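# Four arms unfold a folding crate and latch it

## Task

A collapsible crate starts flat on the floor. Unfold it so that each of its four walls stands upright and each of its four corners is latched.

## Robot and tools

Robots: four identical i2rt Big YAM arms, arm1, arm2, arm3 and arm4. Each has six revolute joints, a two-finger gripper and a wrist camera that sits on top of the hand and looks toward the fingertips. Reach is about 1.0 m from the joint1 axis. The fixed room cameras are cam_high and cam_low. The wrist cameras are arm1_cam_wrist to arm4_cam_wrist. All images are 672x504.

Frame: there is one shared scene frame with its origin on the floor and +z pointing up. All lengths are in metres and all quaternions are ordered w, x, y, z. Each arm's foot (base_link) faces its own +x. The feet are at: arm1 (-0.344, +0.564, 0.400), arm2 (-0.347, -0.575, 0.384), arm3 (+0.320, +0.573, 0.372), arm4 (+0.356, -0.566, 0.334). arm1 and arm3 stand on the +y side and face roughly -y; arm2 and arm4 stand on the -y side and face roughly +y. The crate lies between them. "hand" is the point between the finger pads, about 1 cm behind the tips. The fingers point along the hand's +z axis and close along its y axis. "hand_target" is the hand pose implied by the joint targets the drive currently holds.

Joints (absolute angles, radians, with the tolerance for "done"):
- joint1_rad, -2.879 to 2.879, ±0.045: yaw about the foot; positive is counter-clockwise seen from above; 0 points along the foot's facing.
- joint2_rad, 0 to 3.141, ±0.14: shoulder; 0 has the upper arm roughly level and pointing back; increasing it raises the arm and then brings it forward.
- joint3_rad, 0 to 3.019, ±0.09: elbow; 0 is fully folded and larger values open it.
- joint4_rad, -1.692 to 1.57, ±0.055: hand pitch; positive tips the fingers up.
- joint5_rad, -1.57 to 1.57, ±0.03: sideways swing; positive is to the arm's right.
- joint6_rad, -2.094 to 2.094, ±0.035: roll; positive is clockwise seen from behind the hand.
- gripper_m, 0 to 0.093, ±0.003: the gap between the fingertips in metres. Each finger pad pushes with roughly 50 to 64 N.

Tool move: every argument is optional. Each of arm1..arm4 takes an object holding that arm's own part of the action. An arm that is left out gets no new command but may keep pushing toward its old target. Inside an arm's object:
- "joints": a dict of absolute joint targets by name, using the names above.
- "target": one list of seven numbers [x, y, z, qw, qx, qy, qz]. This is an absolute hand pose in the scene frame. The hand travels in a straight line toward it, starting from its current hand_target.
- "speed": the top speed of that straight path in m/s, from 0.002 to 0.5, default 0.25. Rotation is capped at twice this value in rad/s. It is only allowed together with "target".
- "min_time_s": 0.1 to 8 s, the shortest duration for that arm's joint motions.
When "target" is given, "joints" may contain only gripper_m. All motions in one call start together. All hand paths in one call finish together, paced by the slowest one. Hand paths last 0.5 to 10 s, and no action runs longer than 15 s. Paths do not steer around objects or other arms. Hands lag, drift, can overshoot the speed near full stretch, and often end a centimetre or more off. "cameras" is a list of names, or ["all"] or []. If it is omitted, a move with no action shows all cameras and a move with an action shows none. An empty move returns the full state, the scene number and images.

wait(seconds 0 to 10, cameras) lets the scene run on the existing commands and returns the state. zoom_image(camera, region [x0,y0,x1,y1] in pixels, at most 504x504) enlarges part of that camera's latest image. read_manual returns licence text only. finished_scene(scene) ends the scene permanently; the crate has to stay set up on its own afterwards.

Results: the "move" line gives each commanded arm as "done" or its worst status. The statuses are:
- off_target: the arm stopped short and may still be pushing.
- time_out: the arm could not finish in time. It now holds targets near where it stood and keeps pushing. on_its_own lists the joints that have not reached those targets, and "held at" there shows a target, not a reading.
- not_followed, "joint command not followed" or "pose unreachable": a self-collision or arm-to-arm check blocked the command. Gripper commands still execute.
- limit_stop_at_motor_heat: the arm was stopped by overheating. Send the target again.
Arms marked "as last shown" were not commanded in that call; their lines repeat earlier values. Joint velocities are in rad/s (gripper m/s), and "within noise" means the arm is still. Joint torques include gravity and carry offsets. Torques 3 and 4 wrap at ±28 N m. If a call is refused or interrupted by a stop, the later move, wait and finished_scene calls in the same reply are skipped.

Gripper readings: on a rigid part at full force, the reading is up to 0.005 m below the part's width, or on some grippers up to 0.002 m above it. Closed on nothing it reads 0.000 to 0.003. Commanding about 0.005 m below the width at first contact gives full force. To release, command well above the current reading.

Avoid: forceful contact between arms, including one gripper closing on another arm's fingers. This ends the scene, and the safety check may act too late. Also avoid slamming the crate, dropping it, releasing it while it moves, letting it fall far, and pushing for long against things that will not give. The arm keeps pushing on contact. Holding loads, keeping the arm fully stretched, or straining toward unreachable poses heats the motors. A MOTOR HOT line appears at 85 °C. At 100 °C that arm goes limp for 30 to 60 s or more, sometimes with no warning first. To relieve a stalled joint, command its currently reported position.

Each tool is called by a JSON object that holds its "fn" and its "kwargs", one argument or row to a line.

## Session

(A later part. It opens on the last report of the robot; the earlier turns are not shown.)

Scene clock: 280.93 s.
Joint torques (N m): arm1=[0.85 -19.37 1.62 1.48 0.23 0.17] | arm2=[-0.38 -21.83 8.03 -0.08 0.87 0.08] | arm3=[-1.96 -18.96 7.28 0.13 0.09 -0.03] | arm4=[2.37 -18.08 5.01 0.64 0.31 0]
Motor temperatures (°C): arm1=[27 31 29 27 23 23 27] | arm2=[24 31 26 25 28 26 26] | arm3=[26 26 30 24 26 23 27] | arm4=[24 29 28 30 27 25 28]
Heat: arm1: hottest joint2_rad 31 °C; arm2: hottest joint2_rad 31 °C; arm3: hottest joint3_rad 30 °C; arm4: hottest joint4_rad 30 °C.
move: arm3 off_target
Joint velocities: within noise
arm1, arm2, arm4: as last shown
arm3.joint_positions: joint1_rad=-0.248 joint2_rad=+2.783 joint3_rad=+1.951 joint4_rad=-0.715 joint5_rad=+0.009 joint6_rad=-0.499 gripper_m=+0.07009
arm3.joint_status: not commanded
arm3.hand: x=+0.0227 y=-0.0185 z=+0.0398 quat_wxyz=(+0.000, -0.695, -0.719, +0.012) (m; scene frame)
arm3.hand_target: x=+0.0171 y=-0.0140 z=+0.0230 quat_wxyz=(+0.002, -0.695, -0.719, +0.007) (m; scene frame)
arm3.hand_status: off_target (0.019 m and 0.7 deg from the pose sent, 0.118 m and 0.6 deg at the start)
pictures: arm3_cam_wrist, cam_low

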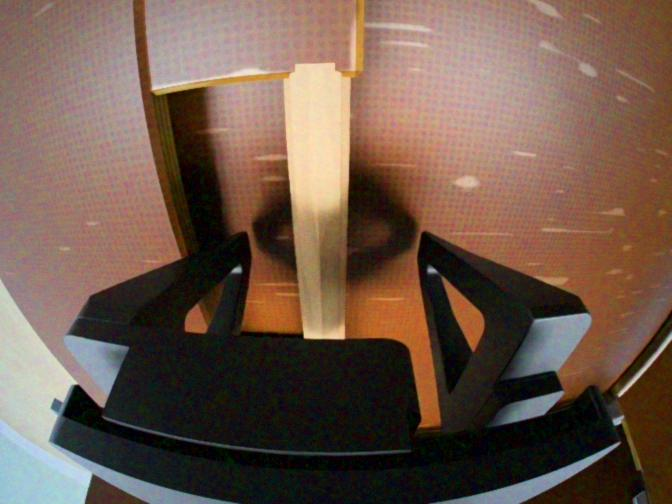

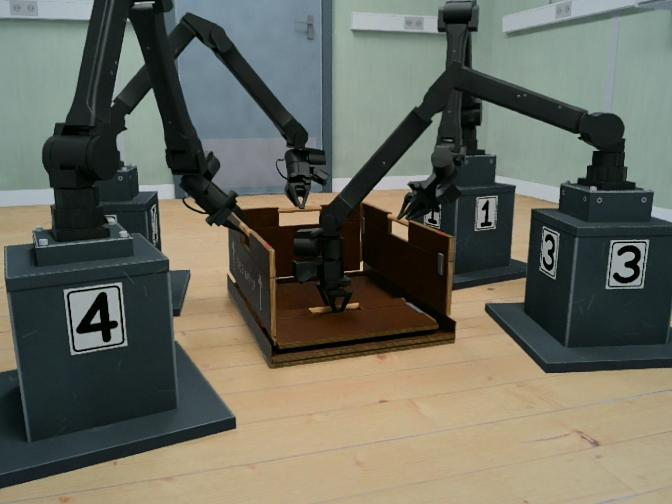

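{"fn": "move", "kwargs": {
  "arm3": {"target": [0.022, -0.014, 0.011, -0.002, 0.696, 0.718, -0.006], "speed": 0.1, "joints": {"gripper_m": 0.05}},
  "cameras": []
}}

{"fn": "move", "kwargs": {
  "arm3": {"joints": {"gripper_m": 0.01}},
  "cameras": ["arm3_cam_wrist", "cam_low"]
}}

{"fn": "zoom_image", "kwargs": {
  "camera": "arm3_cam_wrist",
  "region": [100, 0, 560, 340]
}}

Scene clock: 283.67 s.
Joint torques (N m): arm1=[0.5 -19.19 1.4 1.42 0.25 0.16] | arm2=[-0.38 -21.89 8.03 -0.06 0.87 0.08] | arm3=[-1.03 -19.14 7.41 0.72 0.09 0.06] | arm4=[2.37 -18.02 5.01 0.64 0.31 0]
Motor temperatures (°C): arm1=[27 31 29 27 23 23 27] | arm2=[24 31 26 25 28 26 26] | arm3=[26 26 30 24 26 23 27] | arm4=[24 29 28 30 27 25 29]
Heat: arm1: hottest joint2_rad 31 °C; arm2: hottest joint2_rad 31 °C; arm3: hottest joint3_rad 30 °C; arm4: hottest joint4_rad 30 °C.
move: arm3 off_target
Joint velocities: within noise
arm1, arm2, arm4: as last shown
arm3.joint_positions: joint1_rad=-0.248 joint2_rad=+2.796 joint3_rad=+1.955 joint4_rad=-0.713 joint5_rad=+0.009 joint6_rad=-0.493 gripper_m=+0.05012
arm3.joint_status: all done
arm3.hand: x=+0.0240 y=-0.0160 z=+0.0331 quat_wxyz=(+0.001, -0.697, -0.717, +0.009) (m; scene frame)
arm3.hand_target: x=+0.0227 y=-0.0130 z=+0.0116 quat_wxyz=(+0.001, -0.698, -0.716, +0.007) (m; scene frame)
arm3.hand_status: off_target (0.022 m and 0.4 deg from the pose sent, 0.029 m and 0.7 deg at the start)
pictures: none
No camera images: "cameras" was empty.

Scene clock: 284.43 s.
Joint torques (N m): arm1=[0.97 -19.66 1.52 1.43 0.25 0.18] | arm2=[-0.32 -21.89 8.02 -0.08 0.87 0.07] | arm3=[-0.97 -18.67 7.31 0.81 0.12 0.07] | arm4=[2.37 -18.02 5.01 0.64 0.31 0]
Motor temperatures (°C): arm1=[27 31 29 27 23 23 27] | arm2=[24 31 26 25 28 26 26] | arm3=[26 26 30 24 26 23 27] | arm4=[24 29 28 30 27 25 29]
Heat: arm1: hottest joint2_rad 31 °C; arm2: hottest joint2_rad 31 °C; arm3: hottest joint3_rad 30 °C; arm4: hottest joint4_rad 30 °C.
move: arm3 off_target
Joint velocities: within noise
arm1, arm2, arm4: as last shown
arm3.joint_positions: joint1_rad=-0.245 joint2_rad=+2.796 joint3_rad=+1.954 joint4_rad=-0.718 joint5_rad=+0.002 joint6_rad=-0.502 gripper_m=+0.01641
arm3.joint_status: gripper_m off_target (ended at +0.01644, target +0.01000)
arm3.hand: x=+0.0279 y=-0.0157 z=+0.0327 quat_wxyz=(-0.002, -0.692, -0.722, +0.005) (m; scene frame)
arm3.hand_target: x=+0.0260 y=-0.0133 z=+0.0112 quat_wxyz=(-0.001, -0.694, -0.720, +0.004) (m; scene frame)
arm3.hand_status: not commanded
pictures: arm3_cam_wrist, cam_low

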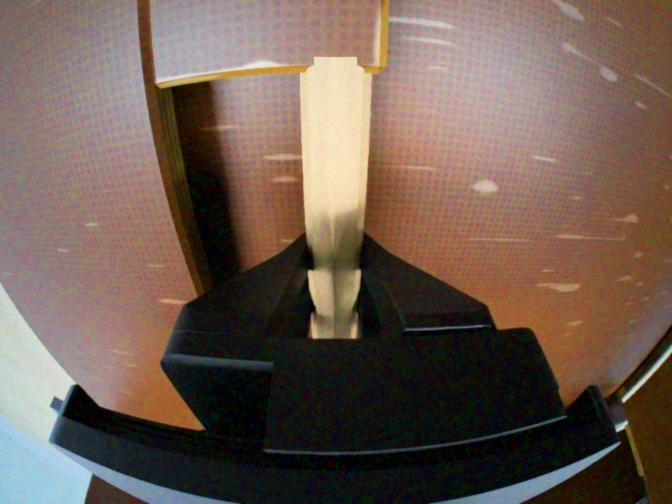

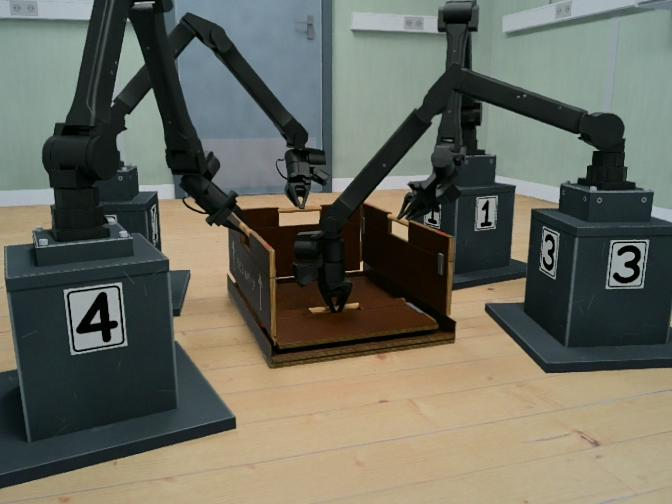

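Scaled by 1.096 from the camera's 672x504 image, which has a finer 960x720 frame.

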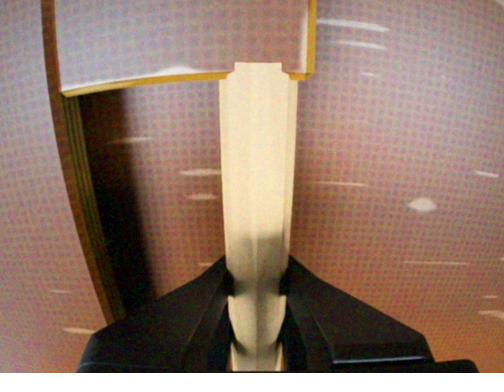

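{"fn": "move", "kwargs": {
  "arm3": {"target": [0.038, -0.012, 0.125, -0.0564, 0.6938, 0.7158, -0.0546], "speed": 0.12},
  "cameras": []
}}

{"fn": "move", "kwargs": {
  "arm3": {"target": [0.066, -0.012, 0.19, -0.0937, 0.690, 0.7118, -0.0908], "speed": 0.12},
  "cameras": ["arm3_cam_wrist", "cam_low", "cam_high"]
}}

{"fn": "zoom_image", "kwargs": {
  "camera": "cam_low",
  "region": [220, 180, 480, 380]
}}

Scene clock: 292.50 s.
Joint torques (N m): arm1=[1.03 -19.84 1.48 1.35 0.23 0.17] | arm2=[-0.32 -21.89 8.02 -0.06 0.87 0.07] | arm3=[-0.15 -25 3.23 -0.69 0.11 0.19] | arm4=[2.37 -18.02 5 0.64 0.31 0]
Motor temperatures (°C): arm1=[27 31 29 27 23 23 27] | arm2=[24 31 26 25 28 26 26] | arm3=[26 27 30 24 26 23 27] | arm4=[24 29 28 30 27 25 29]
Heat: arm1: hottest joint2_rad 31 °C; arm2: hottest joint2_rad 31 °C; arm3: hottest joint3_rad 30 °C; arm4: hottest joint4_rad 30 °C.
move: arm3 off_target
Joint velocities: within noise
arm1, arm2, arm4: as last shown
arm3.joint_positions: joint1_rad=-0.192 joint2_rad=+2.613 joint3_rad=+1.760 joint4_rad=-0.642 joint5_rad=+0.157 joint6_rad=-0.450 gripper_m=+0.01641
arm3.joint_status: not commanded
arm3.hand: x=+0.0372 y=-0.0151 z=+0.1006 quat_wxyz=(+0.059, -0.691, -0.717, +0.062) (m; scene frame)
arm3.hand_target: x=+0.0393 y=-0.0172 z=+0.1245 quat_wxyz=(+0.058, -0.693, -0.716, +0.061) (m; scene frame)
arm3.hand_status: off_target (0.025 m and 0.9 deg from the pose sent, 0.093 m and 8.8 deg at the start)
pictures: none
No camera images: "cameras" was empty.

Scene clock: 293.70 s.
Joint torques (N m): arm1=[0.79 -19.72 1.58 1.55 0.26 0.2] | arm2=[-0.26 -21.95 8.02 -0.05 0.87 0.08] | arm3=[-0.97 -24.7 3.69 -1.18 0.26 0.13] | arm4=[2.37 -18.02 5 0.64 0.31 0]
Motor temperatures (°C): arm1=[27 31 29 27 23 23 27] | arm2=[24 31 26 25 28 26 26] | arm3=[26 28 30 24 26 23 27] | arm4=[24 29 28 30 27 25 29]
Heat: arm1: hottest joint2_rad 31 °C; arm2: hottest joint2_rad 31 °C; arm3: hottest joint3_rad 30 °C; arm4: hottest joint4_rad 30 °C.
move: arm3 off_target
Joint velocities: within noise
arm1, arm2, arm4: as last shown
arm3.joint_positions: joint1_rad=-0.127 joint2_rad=+2.467 joint3_rad=+1.628 joint4_rad=-0.641 joint5_rad=+0.243 joint6_rad=-0.387 gripper_m=+0.01589
arm3.joint_status: not commanded
arm3.hand: x=+0.0670 y=-0.0126 z=+0.1585 quat_wxyz=(+0.091, -0.690, -0.713, +0.090) (m; scene frame)
arm3.hand_target: x=+0.0664 y=-0.0125 z=+0.1880 quat_wxyz=(+0.091, -0.691, -0.711, +0.090) (m; scene frame)
arm3.hand_status: off_target (0.031 m and 0.4 deg from the pose sent, 0.094 m and 5.2 deg at the start)
pictures: arm3_cam_wrist, cam_high, cam_low

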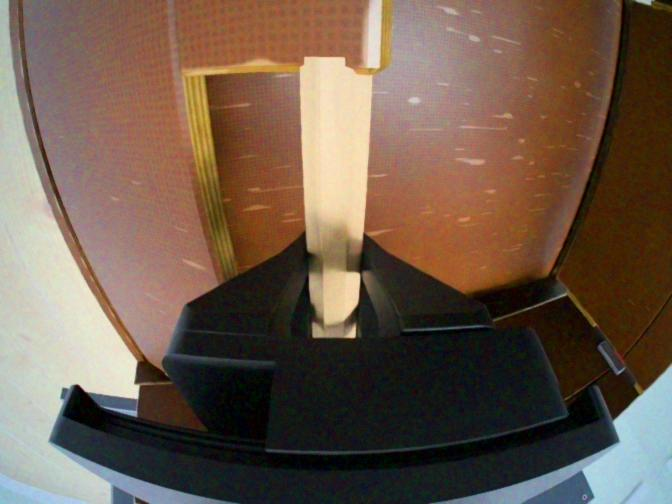

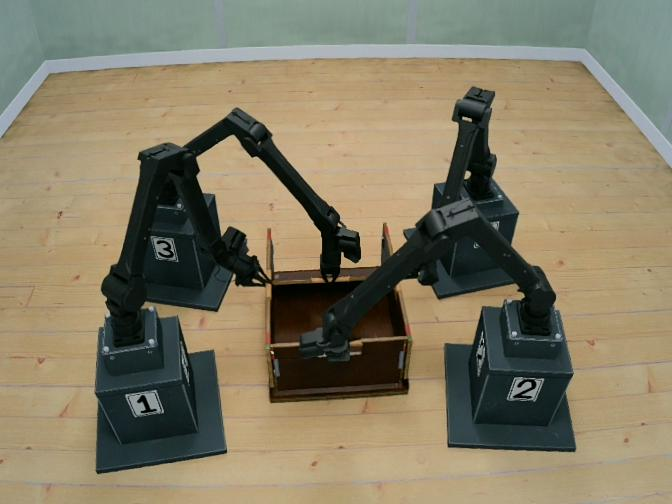

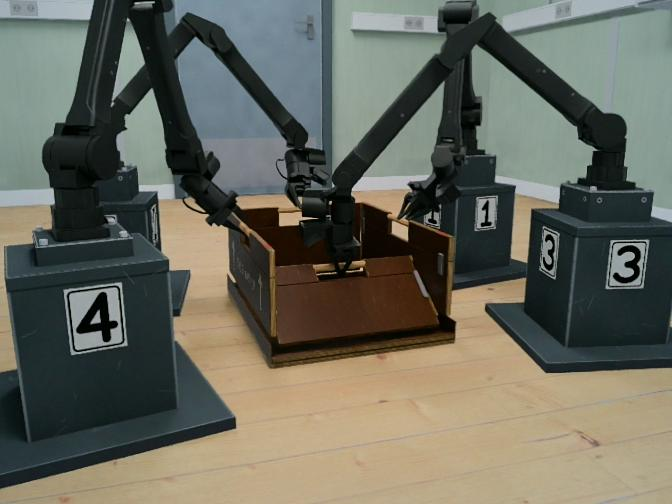

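Scaled by 1.938 from the camera's 672x504 image, which has a finer 960x720 frame.

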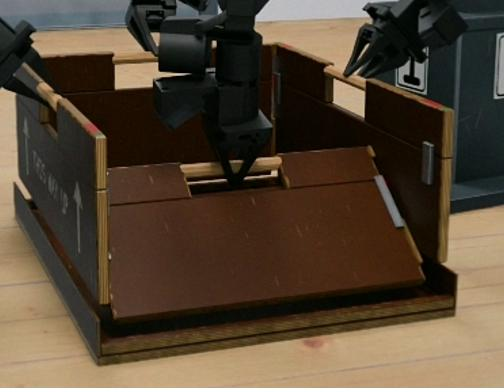

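{"fn": "move", "kwargs": {
  "arm3": {"target": [0.121, -0.012, 0.240, -0.1432, 0.682, 0.7036, -0.1388], "speed": 0.15},
  "cameras": []
}}

{"fn": "move", "kwargs": {
  "arm3": {"target": [0.185, -0.012, 0.268, -0.1919, 0.6707, 0.6919, -0.186], "speed": 0.15},
  "cameras": []
}}

{"fn": "move", "kwargs": {
  "arm3": {"target": [0.240, -0.012, 0.276, -0.2278, 0.66, 0.6809, -0.2208], "speed": 0.12},
  "cameras": ["cam_low", "cam_high"]
}}

{"fn": "zoom_image", "kwargs": {
  "camera": "cam_low",
  "region": [220, 180, 480, 380]
}}

Scene clock: 298.23 s.
Joint torques (N m): arm1=[0.79 -19.6 1.65 1.65 0.26 0.14] | arm2=[-0.32 -21.83 8.03 -0.08 0.87 0.08] | arm3=[-0.09 -24.53 3.85 -1.46 0.21 0.12] | arm4=[2.32 -18.02 5.01 0.62 0.31 0]
Motor temperatures (°C): arm1=[27 31 29 27 23 23 27] | arm2=[24 31 26 25 28 26 26] | arm3=[26 28 30 24 26 23 28] | arm4=[24 29 28 30 27 25 29]
Heat: arm1: hottest joint2_rad 31 °C; arm2: hottest joint2_rad 31 °C; arm3: hottest joint3_rad 30 °C; arm4: hottest joint4_rad 30 °C.
move: arm3 off_target
Joint velocities: within noise
arm1, arm2, arm4: as last shown
arm3.joint_positions: joint1_rad=-0.015 joint2_rad=+2.358 joint3_rad=+1.524 joint4_rad=-0.647 joint5_rad=+0.407 joint6_rad=-0.272 gripper_m=+0.01587
arm3.joint_status: not commanded
arm3.hand: x=+0.1126 y=-0.0099 z=+0.2046 quat_wxyz=(+0.150, -0.684, -0.700, +0.139) (m; scene frame)
arm3.hand_target: x=+0.1190 y=-0.0119 z=+0.2380 quat_wxyz=(+0.147, -0.682, -0.703, +0.140) (m; scene frame)
arm3.hand_status: off_target (0.036 m and 1.0 deg from the pose sent, 0.098 m and 8.3 deg at the start)
pictures: none
No camera images: "cameras" was empty.

Scene clock: 299.40 s.
Joint torques (N m): arm1=[0.62 -19.43 1.47 1.5 0.26 0.1] | arm2=[-0.26 -21.83 8.02 -0.05 0.87 0.08] | arm3=[1.26 -24.18 3.93 -1.58 0.09 0.17] | arm4=[2.37 -17.96 5 0.64 0.31 0]
Motor temperatures (°C): arm1=[27 31 29 27 23 23 27] | arm2=[24 31 26 25 28 26 26] | arm3=[26 28 30 24 26 23 28] | arm4=[24 29 28 30 27 25 29]
Heat: arm1: hottest joint2_rad 31 °C; arm2: hottest joint2_rad 31 °C; arm3: hottest joint3_rad 30 °C; arm4: hottest joint4_rad 30 °C.
move: arm3 off_target
Joint velocities: within noise
arm1, arm2, arm4: as last shown
arm3.joint_positions: joint1_rad=+0.106 joint2_rad=+2.308 joint3_rad=+1.480 joint4_rad=-0.699 joint5_rad=+0.554 joint6_rad=-0.132 gripper_m=+0.01587
arm3.joint_status: not commanded
arm3.hand: x=+0.1643 y=-0.0074 z=+0.2331 quat_wxyz=(+0.201, -0.677, -0.684, +0.184) (m; scene frame)
arm3.hand_target: x=+0.1774 y=-0.0112 z=+0.2667 quat_wxyz=(+0.193, -0.673, -0.689, +0.186) (m; scene frame)
arm3.hand_status: off_target (0.041 m and 1.6 deg from the pose sent, 0.096 m and 7.4 deg at the start)
pictures: none
No camera images: "cameras" was empty.

Scene clock: 300.73 s.
Joint torques (N m): arm1=[1.14 -19.96 1.55 1.39 0.27 0.18] | arm2=[-0.32 -21.95 7.92 -0.06 0.69 0.08] | arm3=[4.13 -22.95 5.24 -2.14 -0.03 0.32] | arm4=[2.37 -17.96 5 0.64 0.3 0]
Motor temperatures (°C): arm1=[27 31 29 27 23 23 27] | arm2=[24 31 26 25 28 26 26] | arm3=[26 28 30 24 26 23 28] | arm4=[24 29 28 30 27 25 29]
Heat: arm1: hottest joint2_rad 31 °C; arm2: hottest joint2_rad 31 °C; arm3: hottest joint3_rad 30 °C; arm4: hottest joint4_rad 30 °C.
move: arm3 off_target
Joint velocities: within noise
arm1.joint_positions: joint1_rad=+0.741 joint2_rad=+2.169 joint3_rad=+0.762 joint4_rad=+0.394 joint5_rad=+0.602 joint6_rad=-0.848 gripper_m=+0.01674
arm1.joint_status: not commanded
arm1.hand: x=-0.0298 y=+0.2026 z=+0.2439 quat_wxyz=(+0.003, +0.013, -0.921, +0.390) (m; scene frame)
arm1.hand_target: x=-0.0225 y=+0.2050 z=+0.2531 quat_wxyz=(-0.007, +0.016, -0.919, +0.393) (m; scene frame)
arm1.hand_status: not commanded
arm2.joint_positions: joint1_rad=+0.248 joint2_rad=+2.306 joint3_rad=+1.446 joint4_rad=-0.844 joint5_rad=+0.668 joint6_rad=+0.107 gripper_m=+0.01675
arm2.joint_status: not commanded
arm2.hand: x=-0.3001 y=-0.0192 z=+0.2518 quat_wxyz=(-0.216, +0.684, -0.649, +0.254) (m; scene frame)
arm2.hand_target: x=-0.3004 y=+0.0030 z=+0.2651 quat_wxyz=(-0.232, +0.677, -0.656, +0.240) (m; scene frame)
arm2.hand_status: not commanded
arm3.joint_positions: joint1_rad=+0.201 joint2_rad=+2.308 joint3_rad=+1.480 joint4_rad=-0.770 joint5_rad=+0.664 joint6_rad=-0.008 gripper_m=+0.01587
arm3.joint_status: not commanded
arm3.hand: x=+0.2046 y=-0.0041 z=+0.2441 quat_wxyz=(+0.241, -0.668, -0.670, +0.218) (m; scene frame)
arm3.hand_target: x=+0.2388 y=-0.0125 z=+0.2742 quat_wxyz=(+0.228, -0.657, -0.684, +0.221) (m; scene frame)
arm3.hand_status: off_target (0.048 m and 2.2 deg from the pose sent, 0.087 m and 5.5 deg at the start)
arm4.joint_positions: joint1_rad=+0.817 joint2_rad=+1.998 joint3_rad=+0.869 joint4_rad=+0.025 joint5_rad=+0.659 joint6_rad=-0.740 gripper_m=+0.01656
arm4.joint_status: not commanded
arm4.hand: x=-0.0150 y=-0.2154 z=+0.2473 quat_wxyz=(-0.383, +0.924, +0.014, +0.014) (m; scene frame)
arm4.hand_target: x=-0.0212 y=-0.2160 z=+0.2616 quat_wxyz=(-0.390, +0.921, +0.021, +0.006) (m; scene frame)
arm4.hand_status: not commanded
pictures: cam_high, cam_low

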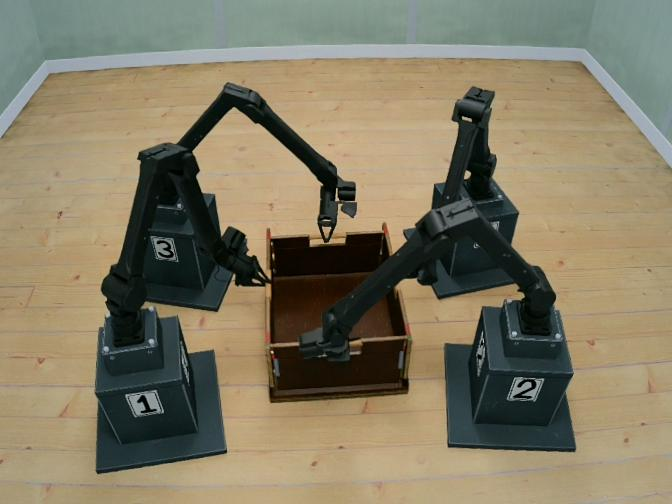

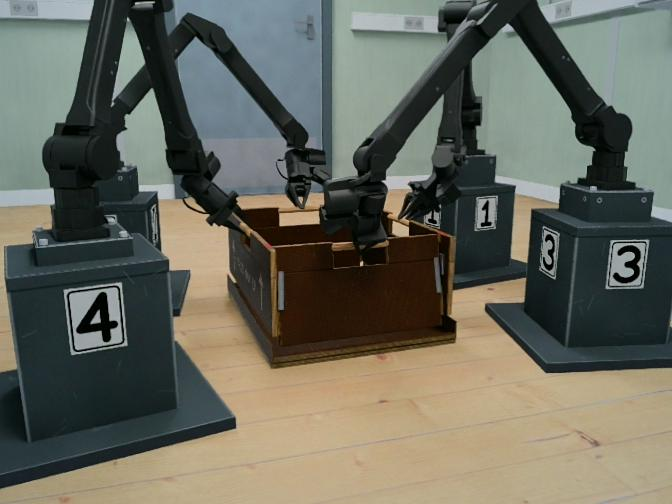

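Scaled by 1.938 from the camera's 672x504 image, which has a finer 960x720 frame.

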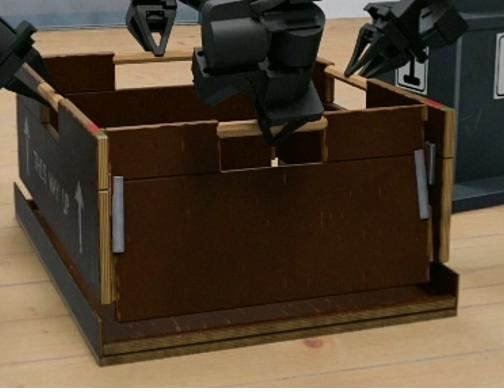

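{"fn": "move", "kwargs": {
  "arm3": {"target": [0.290, -0.012, 0.278, -0.2278, 0.66, 0.6809, -0.2208], "speed": 0.12},
  "cameras": ["cam_low", "cam_high"]
}}

{"fn": "zoom_image", "kwargs": {
  "camera": "cam_low",
  "region": [220, 180, 480, 380]
}}

{"fn": "zoom_image", "kwargs": {
  "camera": "cam_high",
  "region": [250, 210, 420, 300]
}}

Scene clock: 304.00 s.
Joint torques (N m): arm1=[0.5 -19.43 1.76 1.29 0.22 0.17] | arm2=[-0.32 -22.12 7.86 -0.06 0.59 0.07] | arm3=[5.48 -22.3 6.64 -2.7 -0.33 0.51] | arm4=[2.49 -17.96 5.18 0.62 0.11 0]
Motor temperatures (°C): arm1=[27 31 29 27 23 23 27] | arm2=[24 31 27 25 28 26 26] | arm3=[26 28 30 24 26 23 28] | arm4=[24 29 28 30 27 25 29]
Heat: arm1: hottest joint2_rad 31 °C; arm2: hottest joint2_rad 31 °C; arm3: hottest joint3_rad 30 °C; arm4: hottest joint4_rad 30 °C.
move: arm3 off_target
Joint velocities: within noise
arm1.joint_positions: joint1_rad=+0.744 joint2_rad=+2.168 joint3_rad=+0.762 joint4_rad=+0.394 joint5_rad=+0.599 joint6_rad=-0.848 gripper_m=+0.01675
arm1.joint_status: not commanded
arm1.hand: x=-0.0280 y=+0.2036 z=+0.2443 quat_wxyz=(+0.001, +0.015, -0.921, +0.390) (m; scene frame)
arm1.hand_target: x=-0.0208 y=+0.2062 z=+0.2531 quat_wxyz=(-0.009, +0.017, -0.919, +0.393) (m; scene frame)
arm1.hand_status: not commanded
arm2.joint_positions: joint1_rad=+0.244 joint2_rad=+2.308 joint3_rad=+1.446 joint4_rad=-0.844 joint5_rad=+0.671 joint6_rad=+0.107 gripper_m=+0.01675
arm2.joint_status: not commanded
arm2.hand: x=-0.2971 y=-0.0198 z=+0.2514 quat_wxyz=(-0.216, +0.682, -0.650, +0.256) (m; scene frame)
arm2.hand_target: x=-0.2976 y=+0.0022 z=+0.2646 quat_wxyz=(-0.231, +0.675, -0.658, +0.241) (m; scene frame)
arm2.hand_status: not commanded
arm3.joint_positions: joint1_rad=+0.272 joint2_rad=+2.308 joint3_rad=+1.487 joint4_rad=-0.837 joint5_rad=+0.667 joint6_rad=+0.084 gripper_m=+0.01588
arm3.joint_status: not commanded
arm3.hand: x=+0.2446 y=-0.0004 z=+0.2473 quat_wxyz=(+0.245, -0.667, -0.669, +0.219) (m; scene frame)
arm3.hand_target: x=+0.2880 y=-0.0116 z=+0.2764 quat_wxyz=(+0.227, -0.660, -0.681, +0.222) (m; scene frame)
arm3.hand_status: off_target (0.056 m and 2.5 deg from the pose sent, 0.092 m and 2.2 deg at the start)
arm4.joint_positions: joint1_rad=+0.815 joint2_rad=+1.998 joint3_rad=+0.868 joint4_rad=+0.025 joint5_rad=+0.665 joint6_rad=-0.740 gripper_m=+0.01657
arm4.joint_status: not commanded
arm4.hand: x=-0.0131 y=-0.2147 z=+0.2475 quat_wxyz=(-0.385, +0.923, +0.013, +0.016) (m; scene frame)
arm4.hand_target: x=-0.0217 y=-0.2159 z=+0.2619 quat_wxyz=(-0.390, +0.920, +0.021, +0.006) (m; scene frame)
arm4.hand_status: not commanded
pictures: cam_high, cam_low

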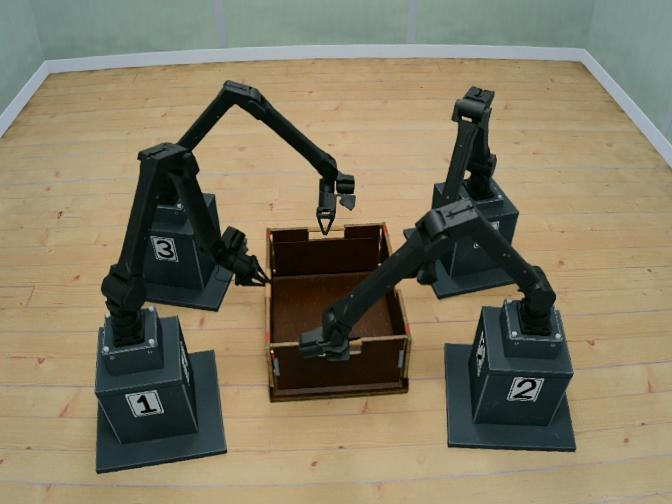

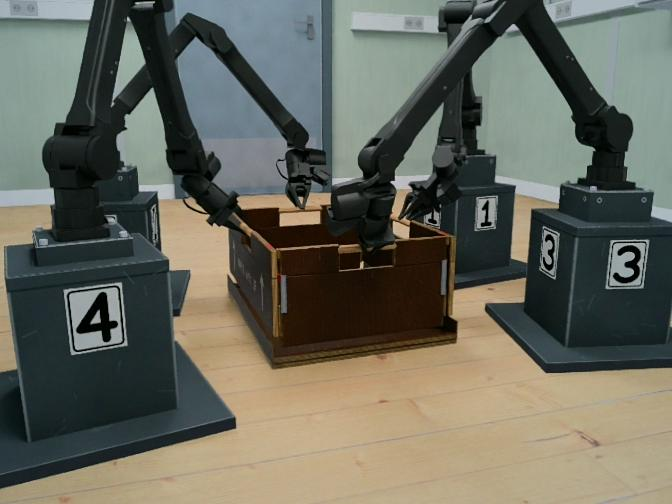

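Scaled by 1.938 from the camera's 672x504 image, which has a finer 960x720 frame.

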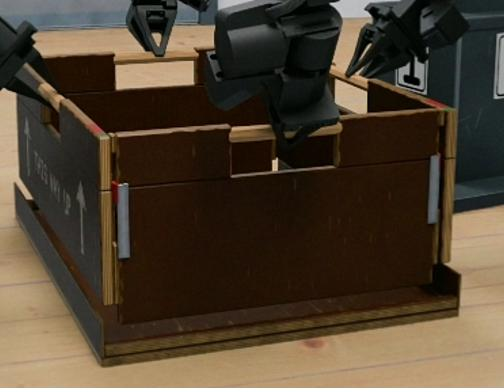

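Scaled by 2.965 from the camera's 672x504 image, which has a finer 960x720 frame.

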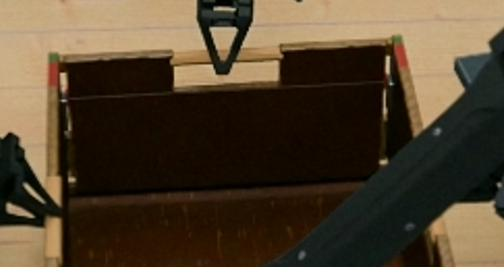

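{"fn": "zoom_image", "kwargs": {
  "camera": "cam_high",
  "region": [258, 215, 298, 255]
}}

{"fn": "zoom_image", "kwargs": {
  "camera": "cam_high",
  "region": [365, 210, 405, 250]
}}

{"fn": "zoom_image", "kwargs": {
  "camera": "cam_low",
  "region": [255, 230, 315, 320]
}}

{"fn": "zoom_image", "kwargs": {
  "camera": "cam_low",
  "region": [410, 220, 470, 310]
}}

Scaled by 12.600 from the camera's 672x504 image, which has a finer 960x720 frame.

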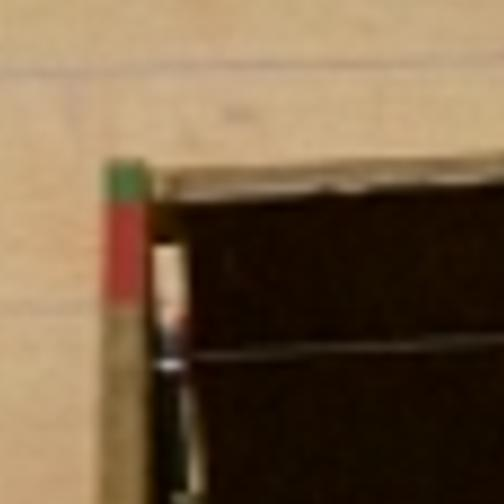

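Scaled by 12.600 from the camera's 672x504 image, which has a finer 960x720 frame.

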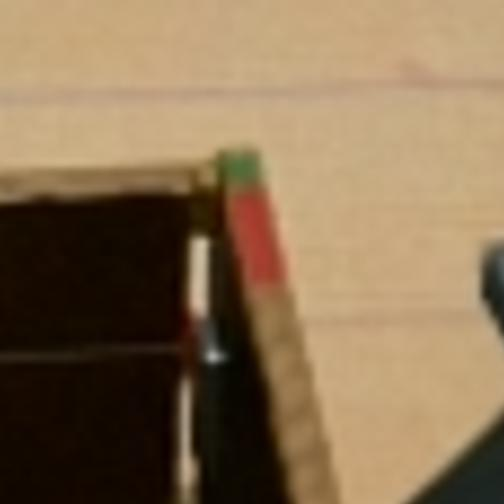

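Scaled by 5.600 from the camera's 672x504 image, which has a finer 960x720 frame.

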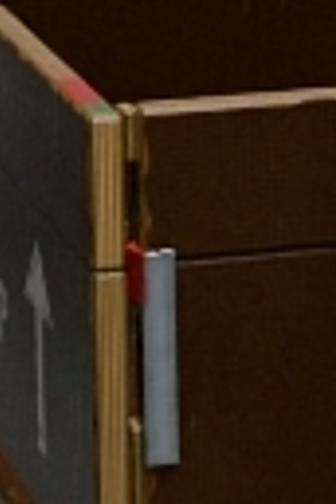

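Scaled by 5.600 from the camera's 672x504 image, which has a finer 960x720 frame.

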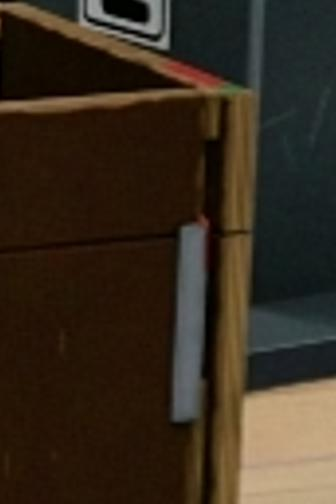

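{"fn": "move", "kwargs": {
  "arm3": {"target": [0.325, -0.010, 0.276, -0.2278, 0.66, 0.6809, -0.2208], "speed": 0.12},
  "cameras": ["cam_low", "cam_high"]
}}

{"fn": "zoom_image", "kwargs": {
  "camera": "cam_high",
  "region": [258, 215, 298, 255]
}}

{"fn": "zoom_image", "kwargs": {
  "camera": "cam_high",
  "region": [365, 210, 405, 250]
}}

{"fn": "zoom_image", "kwargs": {
  "camera": "cam_low",
  "region": [255, 230, 315, 320]
}}

{"fn": "zoom_image", "kwargs": {
  "camera": "cam_low",
  "region": [410, 220, 470, 310]
}}

Scene clock: 310.73 s.
Joint torques (N m): arm1=[0.03 -19.43 1.58 1.5 0.33 0.2] | arm2=[-0.09 -22.24 7.6 -0.05 0.55 0.09] | arm3=[8.29 -22.07 7.23 -3.15 -0.48 0.91] | arm4=[3.08 -17.9 5.49 0.62 -0.02 0]
Motor temperatures (°C): arm1=[27 31 28 27 23 23 27] | arm2=[24 30 27 24 28 26 26] | arm3=[26 28 30 24 26 23 28] | arm4=[24 29 28 30 27 25 29]
Heat: arm1: hottest joint2_rad 31 °C; arm2: hottest joint2_rad 30 °C; arm3: hottest joint3_rad 30 °C; arm4: hottest joint4_rad 30 °C.
move: arm3 off_target
Joint velocities: within noise
arm1.joint_positions: joint1_rad=+0.751 joint2_rad=+2.168 joint3_rad=+0.764 joint4_rad=+0.394 joint5_rad=+0.593 joint6_rad=-0.848 gripper_m=+0.01675
arm1.joint_status: not commanded
arm1.hand: x=-0.0243 y=+0.2056 z=+0.2441 quat_wxyz=(-0.003, +0.018, -0.921, +0.388) (m; scene frame)
arm1.hand_target: x=-0.0201 y=+0.2059 z=+0.2527 quat_wxyz=(-0.010, +0.018, -0.920, +0.392) (m; scene frame)
arm1.hand_status: not commanded
arm2.joint_positions: joint1_rad=+0.234 joint2_rad=+2.309 joint3_rad=+1.450 joint4_rad=-0.843 joint5_rad=+0.671 joint6_rad=+0.105 gripper_m=+0.01675
arm2.joint_status: not commanded
arm2.hand: x=-0.2922 y=-0.0180 z=+0.2515 quat_wxyz=(-0.216, +0.679, -0.653, +0.256) (m; scene frame)
arm2.hand_target: x=-0.2942 y=+0.0026 z=+0.2648 quat_wxyz=(-0.231, +0.673, -0.660, +0.241) (m; scene frame)
arm2.hand_status: not commanded
arm3.joint_positions: joint1_rad=+0.281 joint2_rad=+2.311 joint3_rad=+1.493 joint4_rad=-0.871 joint5_rad=+0.664 joint6_rad=+0.111 gripper_m=+0.01588
arm3.joint_status: not commanded
arm3.hand: x=+0.2500 y=+0.0038 z=+0.2475 quat_wxyz=(+0.251, -0.670, -0.666, +0.213) (m; scene frame)
arm3.hand_target: x=+0.3202 y=-0.0073 z=+0.2739 quat_wxyz=(+0.226, -0.659, -0.682, +0.222) (m; scene frame)
arm3.hand_status: off_target (0.081 m and 3.4 deg from the pose sent, 0.086 m and 2.5 deg at the start)
arm4.joint_positions: joint1_rad=+0.806 joint2_rad=+1.998 joint3_rad=+0.863 joint4_rad=+0.025 joint5_rad=+0.677 joint6_rad=-0.740 gripper_m=+0.01657
arm4.joint_status: not commanded
arm4.hand: x=-0.0064 y=-0.2115 z=+0.2475 quat_wxyz=(-0.388, +0.921, +0.008, +0.024) (m; scene frame)
arm4.hand_target: x=-0.0201 y=-0.2146 z=+0.2626 quat_wxyz=(-0.393, +0.919, +0.019, +0.009) (m; scene frame)
arm4.hand_status: not commanded
pictures: cam_high, cam_low

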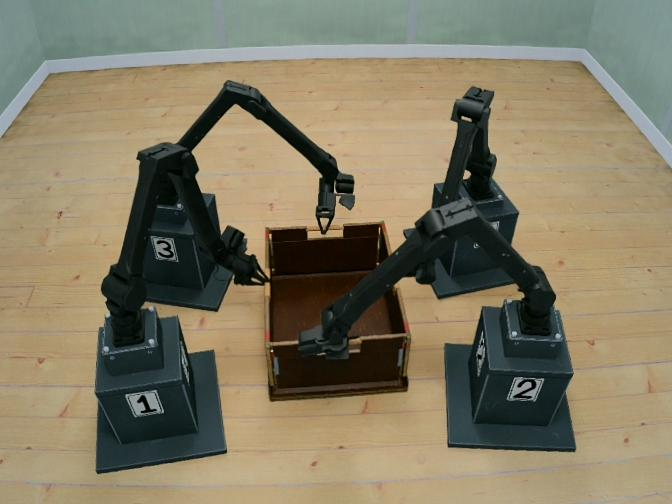

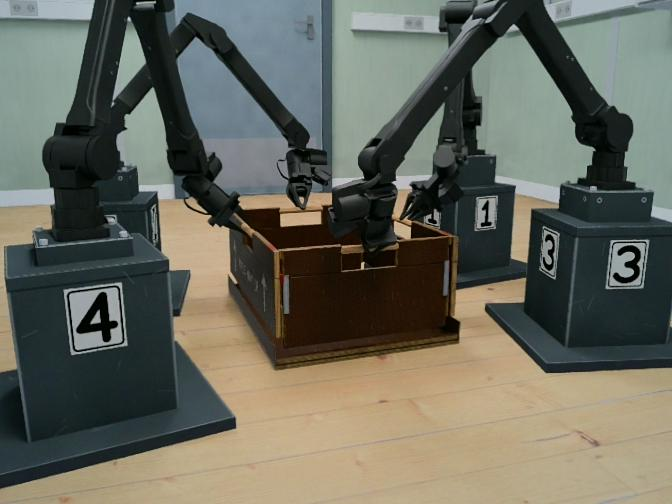

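Scaled by 12.600 from the camera's 672x504 image, which has a finer 960x720 frame.

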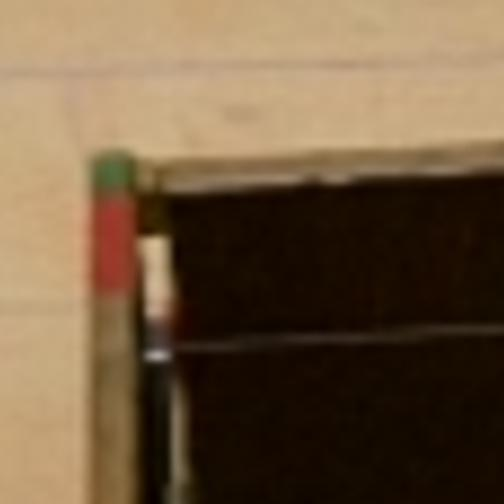

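Scaled by 12.600 from the camera's 672x504 image, which has a finer 960x720 frame.

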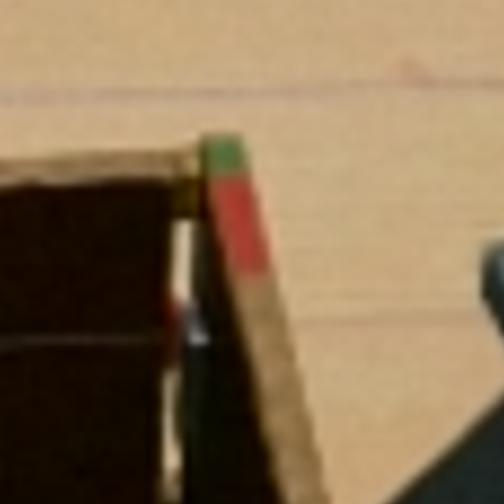

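Scaled by 5.600 from the camera's 672x504 image, which has a finer 960x720 frame.

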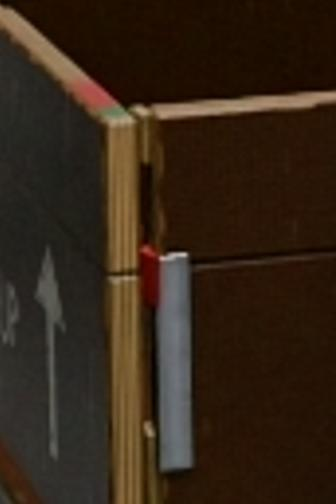

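Scaled by 5.600 from the camera's 672x504 image, which has a finer 960x720 frame.

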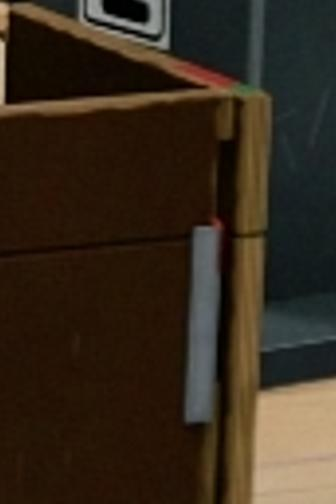

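{"fn": "move", "kwargs": {
  "arm3": {"target": [0.252, 0.004, 0.268, -0.2278, 0.66, 0.6809, -0.2208], "speed": 0.15},
  "cameras": []
}}

{"fn": "move", "kwargs": {
  "arm3": {"target": [0.205, 0.004, 0.266, -0.2278, 0.66, 0.6809, -0.2208], "speed": 0.1},
  "cameras": ["cam_low", "cam_high"]
}}

{"fn": "zoom_image", "kwargs": {
  "camera": "cam_high",
  "region": [258, 215, 298, 255]
}}

{"fn": "zoom_image", "kwargs": {
  "camera": "cam_high",
  "region": [365, 210, 405, 250]
}}

{"fn": "zoom_image", "kwargs": {
  "camera": "cam_low",
  "region": [255, 230, 315, 320]
}}

{"fn": "zoom_image", "kwargs": {
  "camera": "cam_low",
  "region": [410, 220, 470, 310]
}}

Scene clock: 316.80 s.
Joint torques (N m): arm1=[0.21 -18.96 1.74 1.5 0.37 0.15] | arm2=[-0.03 -22.24 7.6 -0.06 0.55 0.09] | arm3=[-0.15 -22.59 3.11 -0.14 0.14 -0.07] | arm4=[3.08 -17.85 5.49 0.62 -0.02 0]
Motor temperatures (°C): arm1=[27 32 28 27 23 23 27] | arm2=[24 31 27 24 28 26 26] | arm3=[26 28 30 24 26 24 28] | arm4=[24 29 28 30 27 25 29]
Heat: arm1: hottest joint2_rad 32 °C; arm2: hottest joint2_rad 31 °C; arm3: hottest joint3_rad 30 °C; arm4: hottest joint4_rad 30 °C.
move: arm3 off_target
Joint velocities: within noise
arm1, arm2, arm4: as last shown
arm3.joint_positions: joint1_rad=+0.275 joint2_rad=+2.291 joint3_rad=+1.455 joint4_rad=-0.802 joint5_rad=+0.649 joint6_rad=+0.065 gripper_m=+0.01588
arm3.joint_status: not commanded
arm3.hand: x=+0.2486 y=+0.0037 z=+0.2462 quat_wxyz=(+0.234, -0.665, -0.676, +0.217) (m; scene frame)
arm3.hand_target: x=+0.2533 y=+0.0039 z=+0.2661 quat_wxyz=(+0.225, -0.661, -0.682, +0.218) (m; scene frame)
arm3.hand_status: off_target (0.022 m and 1.1 deg from the pose sent, 0.021 m and 3.4 deg at the start)
pictures: none
No camera images: "cameras" was empty.

Scene clock: 317.90 s.
Joint torques (N m): arm1=[0.21 -19.84 1.66 1.51 0.37 0.2] | arm2=[-0.03 -22.3 7.6 -0.05 0.55 0.1] | arm3=[-4.89 -21.83 3.74 0.55 1.2 -0.53] | arm4=[3.08 -17.9 5.49 0.61 -0.02 0]
Motor temperatures (°C): arm1=[27 32 28 27 23 23 27] | arm2=[24 31 27 24 28 26 26] | arm3=[26 28 30 24 26 24 28] | arm4=[24 29 28 30 27 25 29]
Heat: arm1: hottest joint2_rad 32 °C; arm2: hottest joint2_rad 31 °C; arm3: hottest joint3_rad 30 °C; arm4: hottest joint4_rad 30 °C.
move: arm3 off_target
Joint velocities: within noise
arm1, arm2, arm4: as last shown
arm3.joint_positions: joint1_rad=+0.264 joint2_rad=+2.272 joint3_rad=+1.426 joint4_rad=-0.748 joint5_rad=+0.629 joint6_rad=+0.026 gripper_m=+0.01588
arm3.joint_status: not commanded
arm3.hand: x=+0.2454 y=+0.0031 z=+0.2464 quat_wxyz=(+0.218, -0.662, -0.683, +0.218) (m; scene frame)
arm3.hand_target: x=+0.2119 y=+0.0045 z=+0.2653 quat_wxyz=(+0.228, -0.660, -0.681, +0.221) (m; scene frame)
arm3.hand_status: off_target (0.045 m and 1.2 deg from the pose sent, 0.048 m and 1.1 deg at the start)
pictures: cam_high, cam_low

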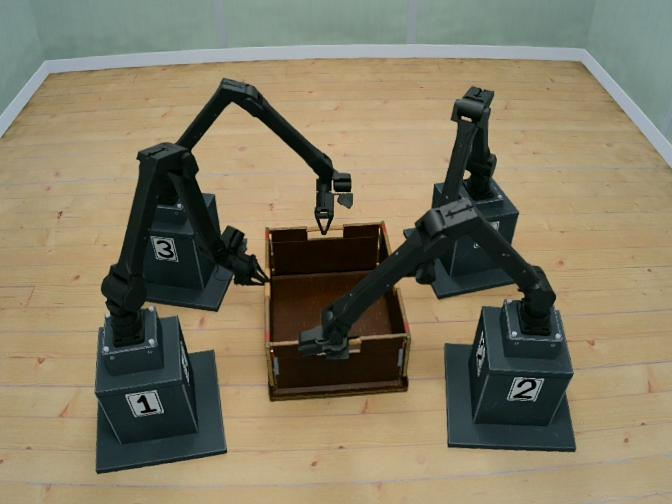

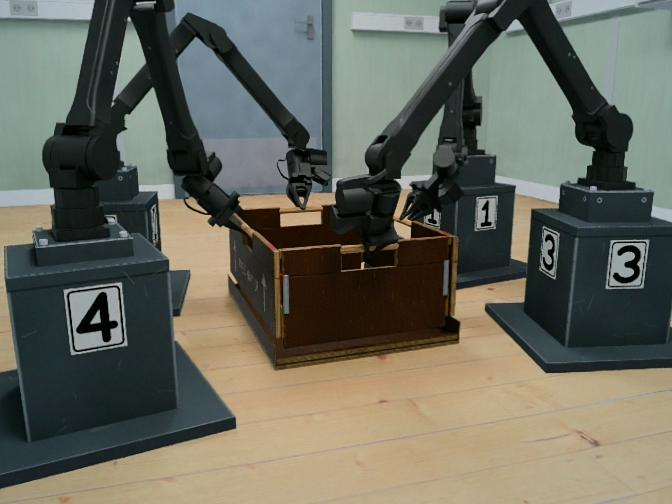

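Scaled by 12.600 from the camera's 672x504 image, which has a finer 960x720 frame.

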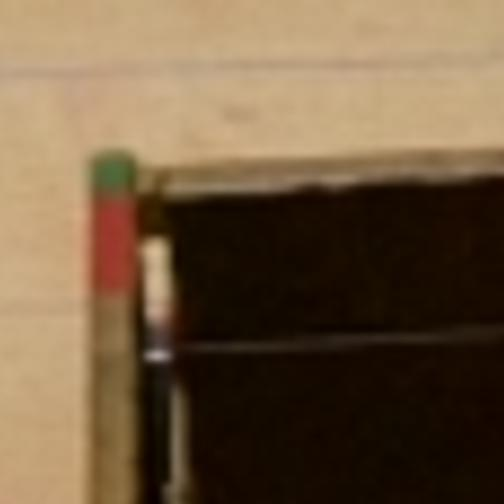

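Scaled by 12.600 from the camera's 672x504 image, which has a finer 960x720 frame.

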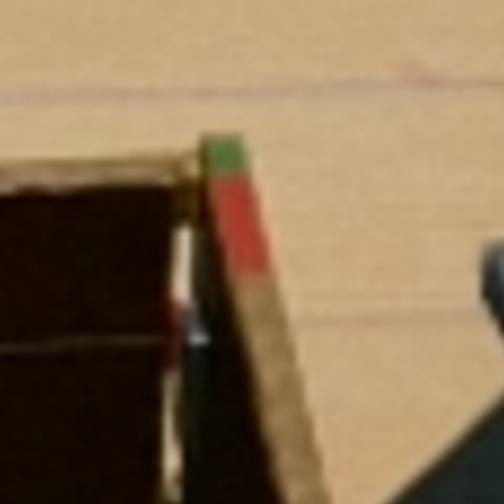

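Scaled by 5.600 from the camera's 672x504 image, which has a finer 960x720 frame.

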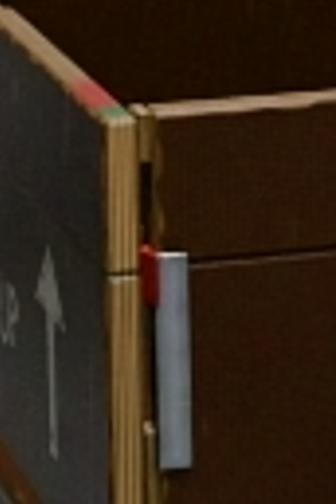

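Scaled by 5.600 from the camera's 672x504 image, which has a finer 960x720 frame.

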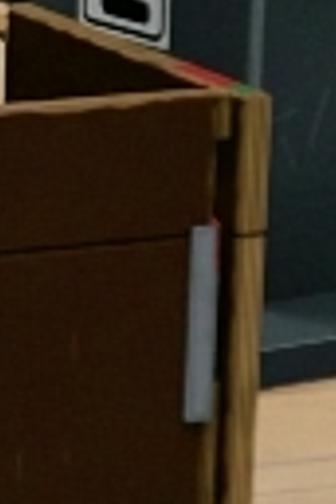

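{"fn": "move", "kwargs": {
  "arm3": {"target": [0.165, 0.004, 0.262, -0.2278, 0.66, 0.6809, -0.2208], "speed": 0.1},
  "cameras": ["cam_low", "cam_high"]
}}

{"fn": "zoom_image", "kwargs": {
  "camera": "cam_high",
  "region": [250, 210, 420, 300]
}}

{"fn": "zoom_image", "kwargs": {
  "camera": "cam_low",
  "region": [220, 180, 480, 380]
}}

Scene clock: 323.77 s.
Joint torques (N m): arm1=[0.5 -19.6 1.68 1.66 0.34 0.17] | arm2=[-0.03 -22.3 7.58 -0.03 0.55 0.1] | arm3=[-10.4 -20.6 4.08 1.26 2.03 -1.05] | arm4=[3.08 -17.9 5.49 0.62 -0.02 0]
Motor temperatures (°C): arm1=[27 32 28 27 23 23 27] | arm2=[24 31 27 24 28 26 26] | arm3=[26 29 30 24 26 24 28] | arm4=[24 29 28 30 27 25 29]
Heat: arm1: hottest joint2_rad 32 °C; arm2: hottest joint2_rad 31 °C; arm3: hottest joint3_rad 30 °C; arm4: hottest joint4_rad 30 °C.
move: arm3 off_target
Joint velocities: within noise
arm1, arm2, arm4: as last shown
arm3.joint_positions: joint1_rad=+0.256 joint2_rad=+2.260 joint3_rad=+1.407 joint4_rad=-0.713 joint5_rad=+0.605 joint6_rad=-0.004 gripper_m=+0.01589
arm3.joint_status: not commanded
arm3.hand: x=+0.2445 y=+0.0024 z=+0.2459 quat_wxyz=(+0.204, -0.661, -0.690, +0.215) (m; scene frame)
arm3.hand_target: x=+0.1707 y=+0.0092 z=+0.2610 quat_wxyz=(+0.232, -0.662, -0.679, +0.216) (m; scene frame)
arm3.hand_status: off_target (0.081 m and 3.0 deg from the pose sent, 0.082 m and 1.2 deg at the start)
pictures: cam_high, cam_low

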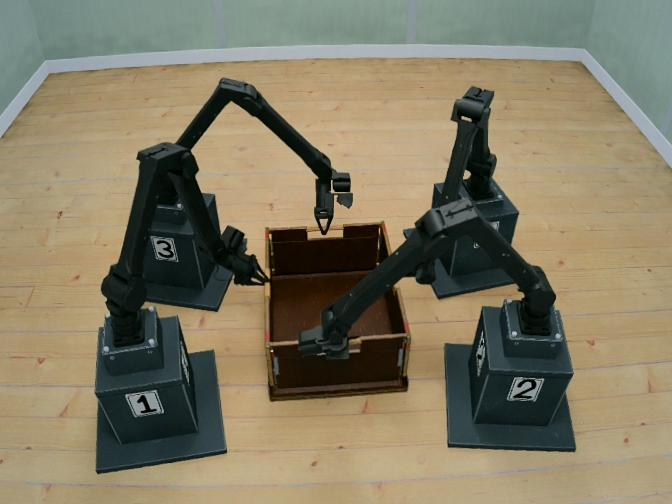

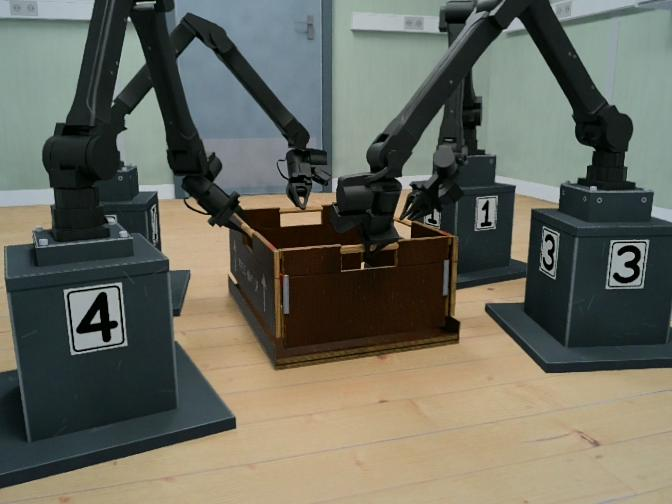

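Scaled by 2.965 from the camera's 672x504 image, which has a finer 960x720 frame.

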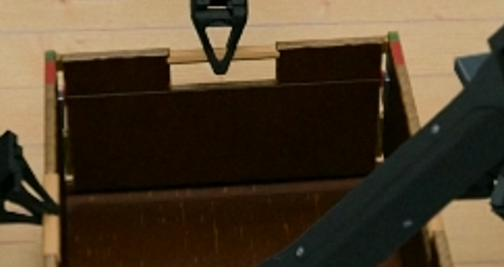

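Scaled by 1.938 from the camera's 672x504 image, which has a finer 960x720 frame.

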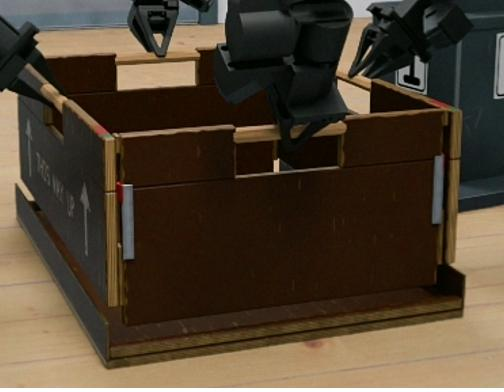

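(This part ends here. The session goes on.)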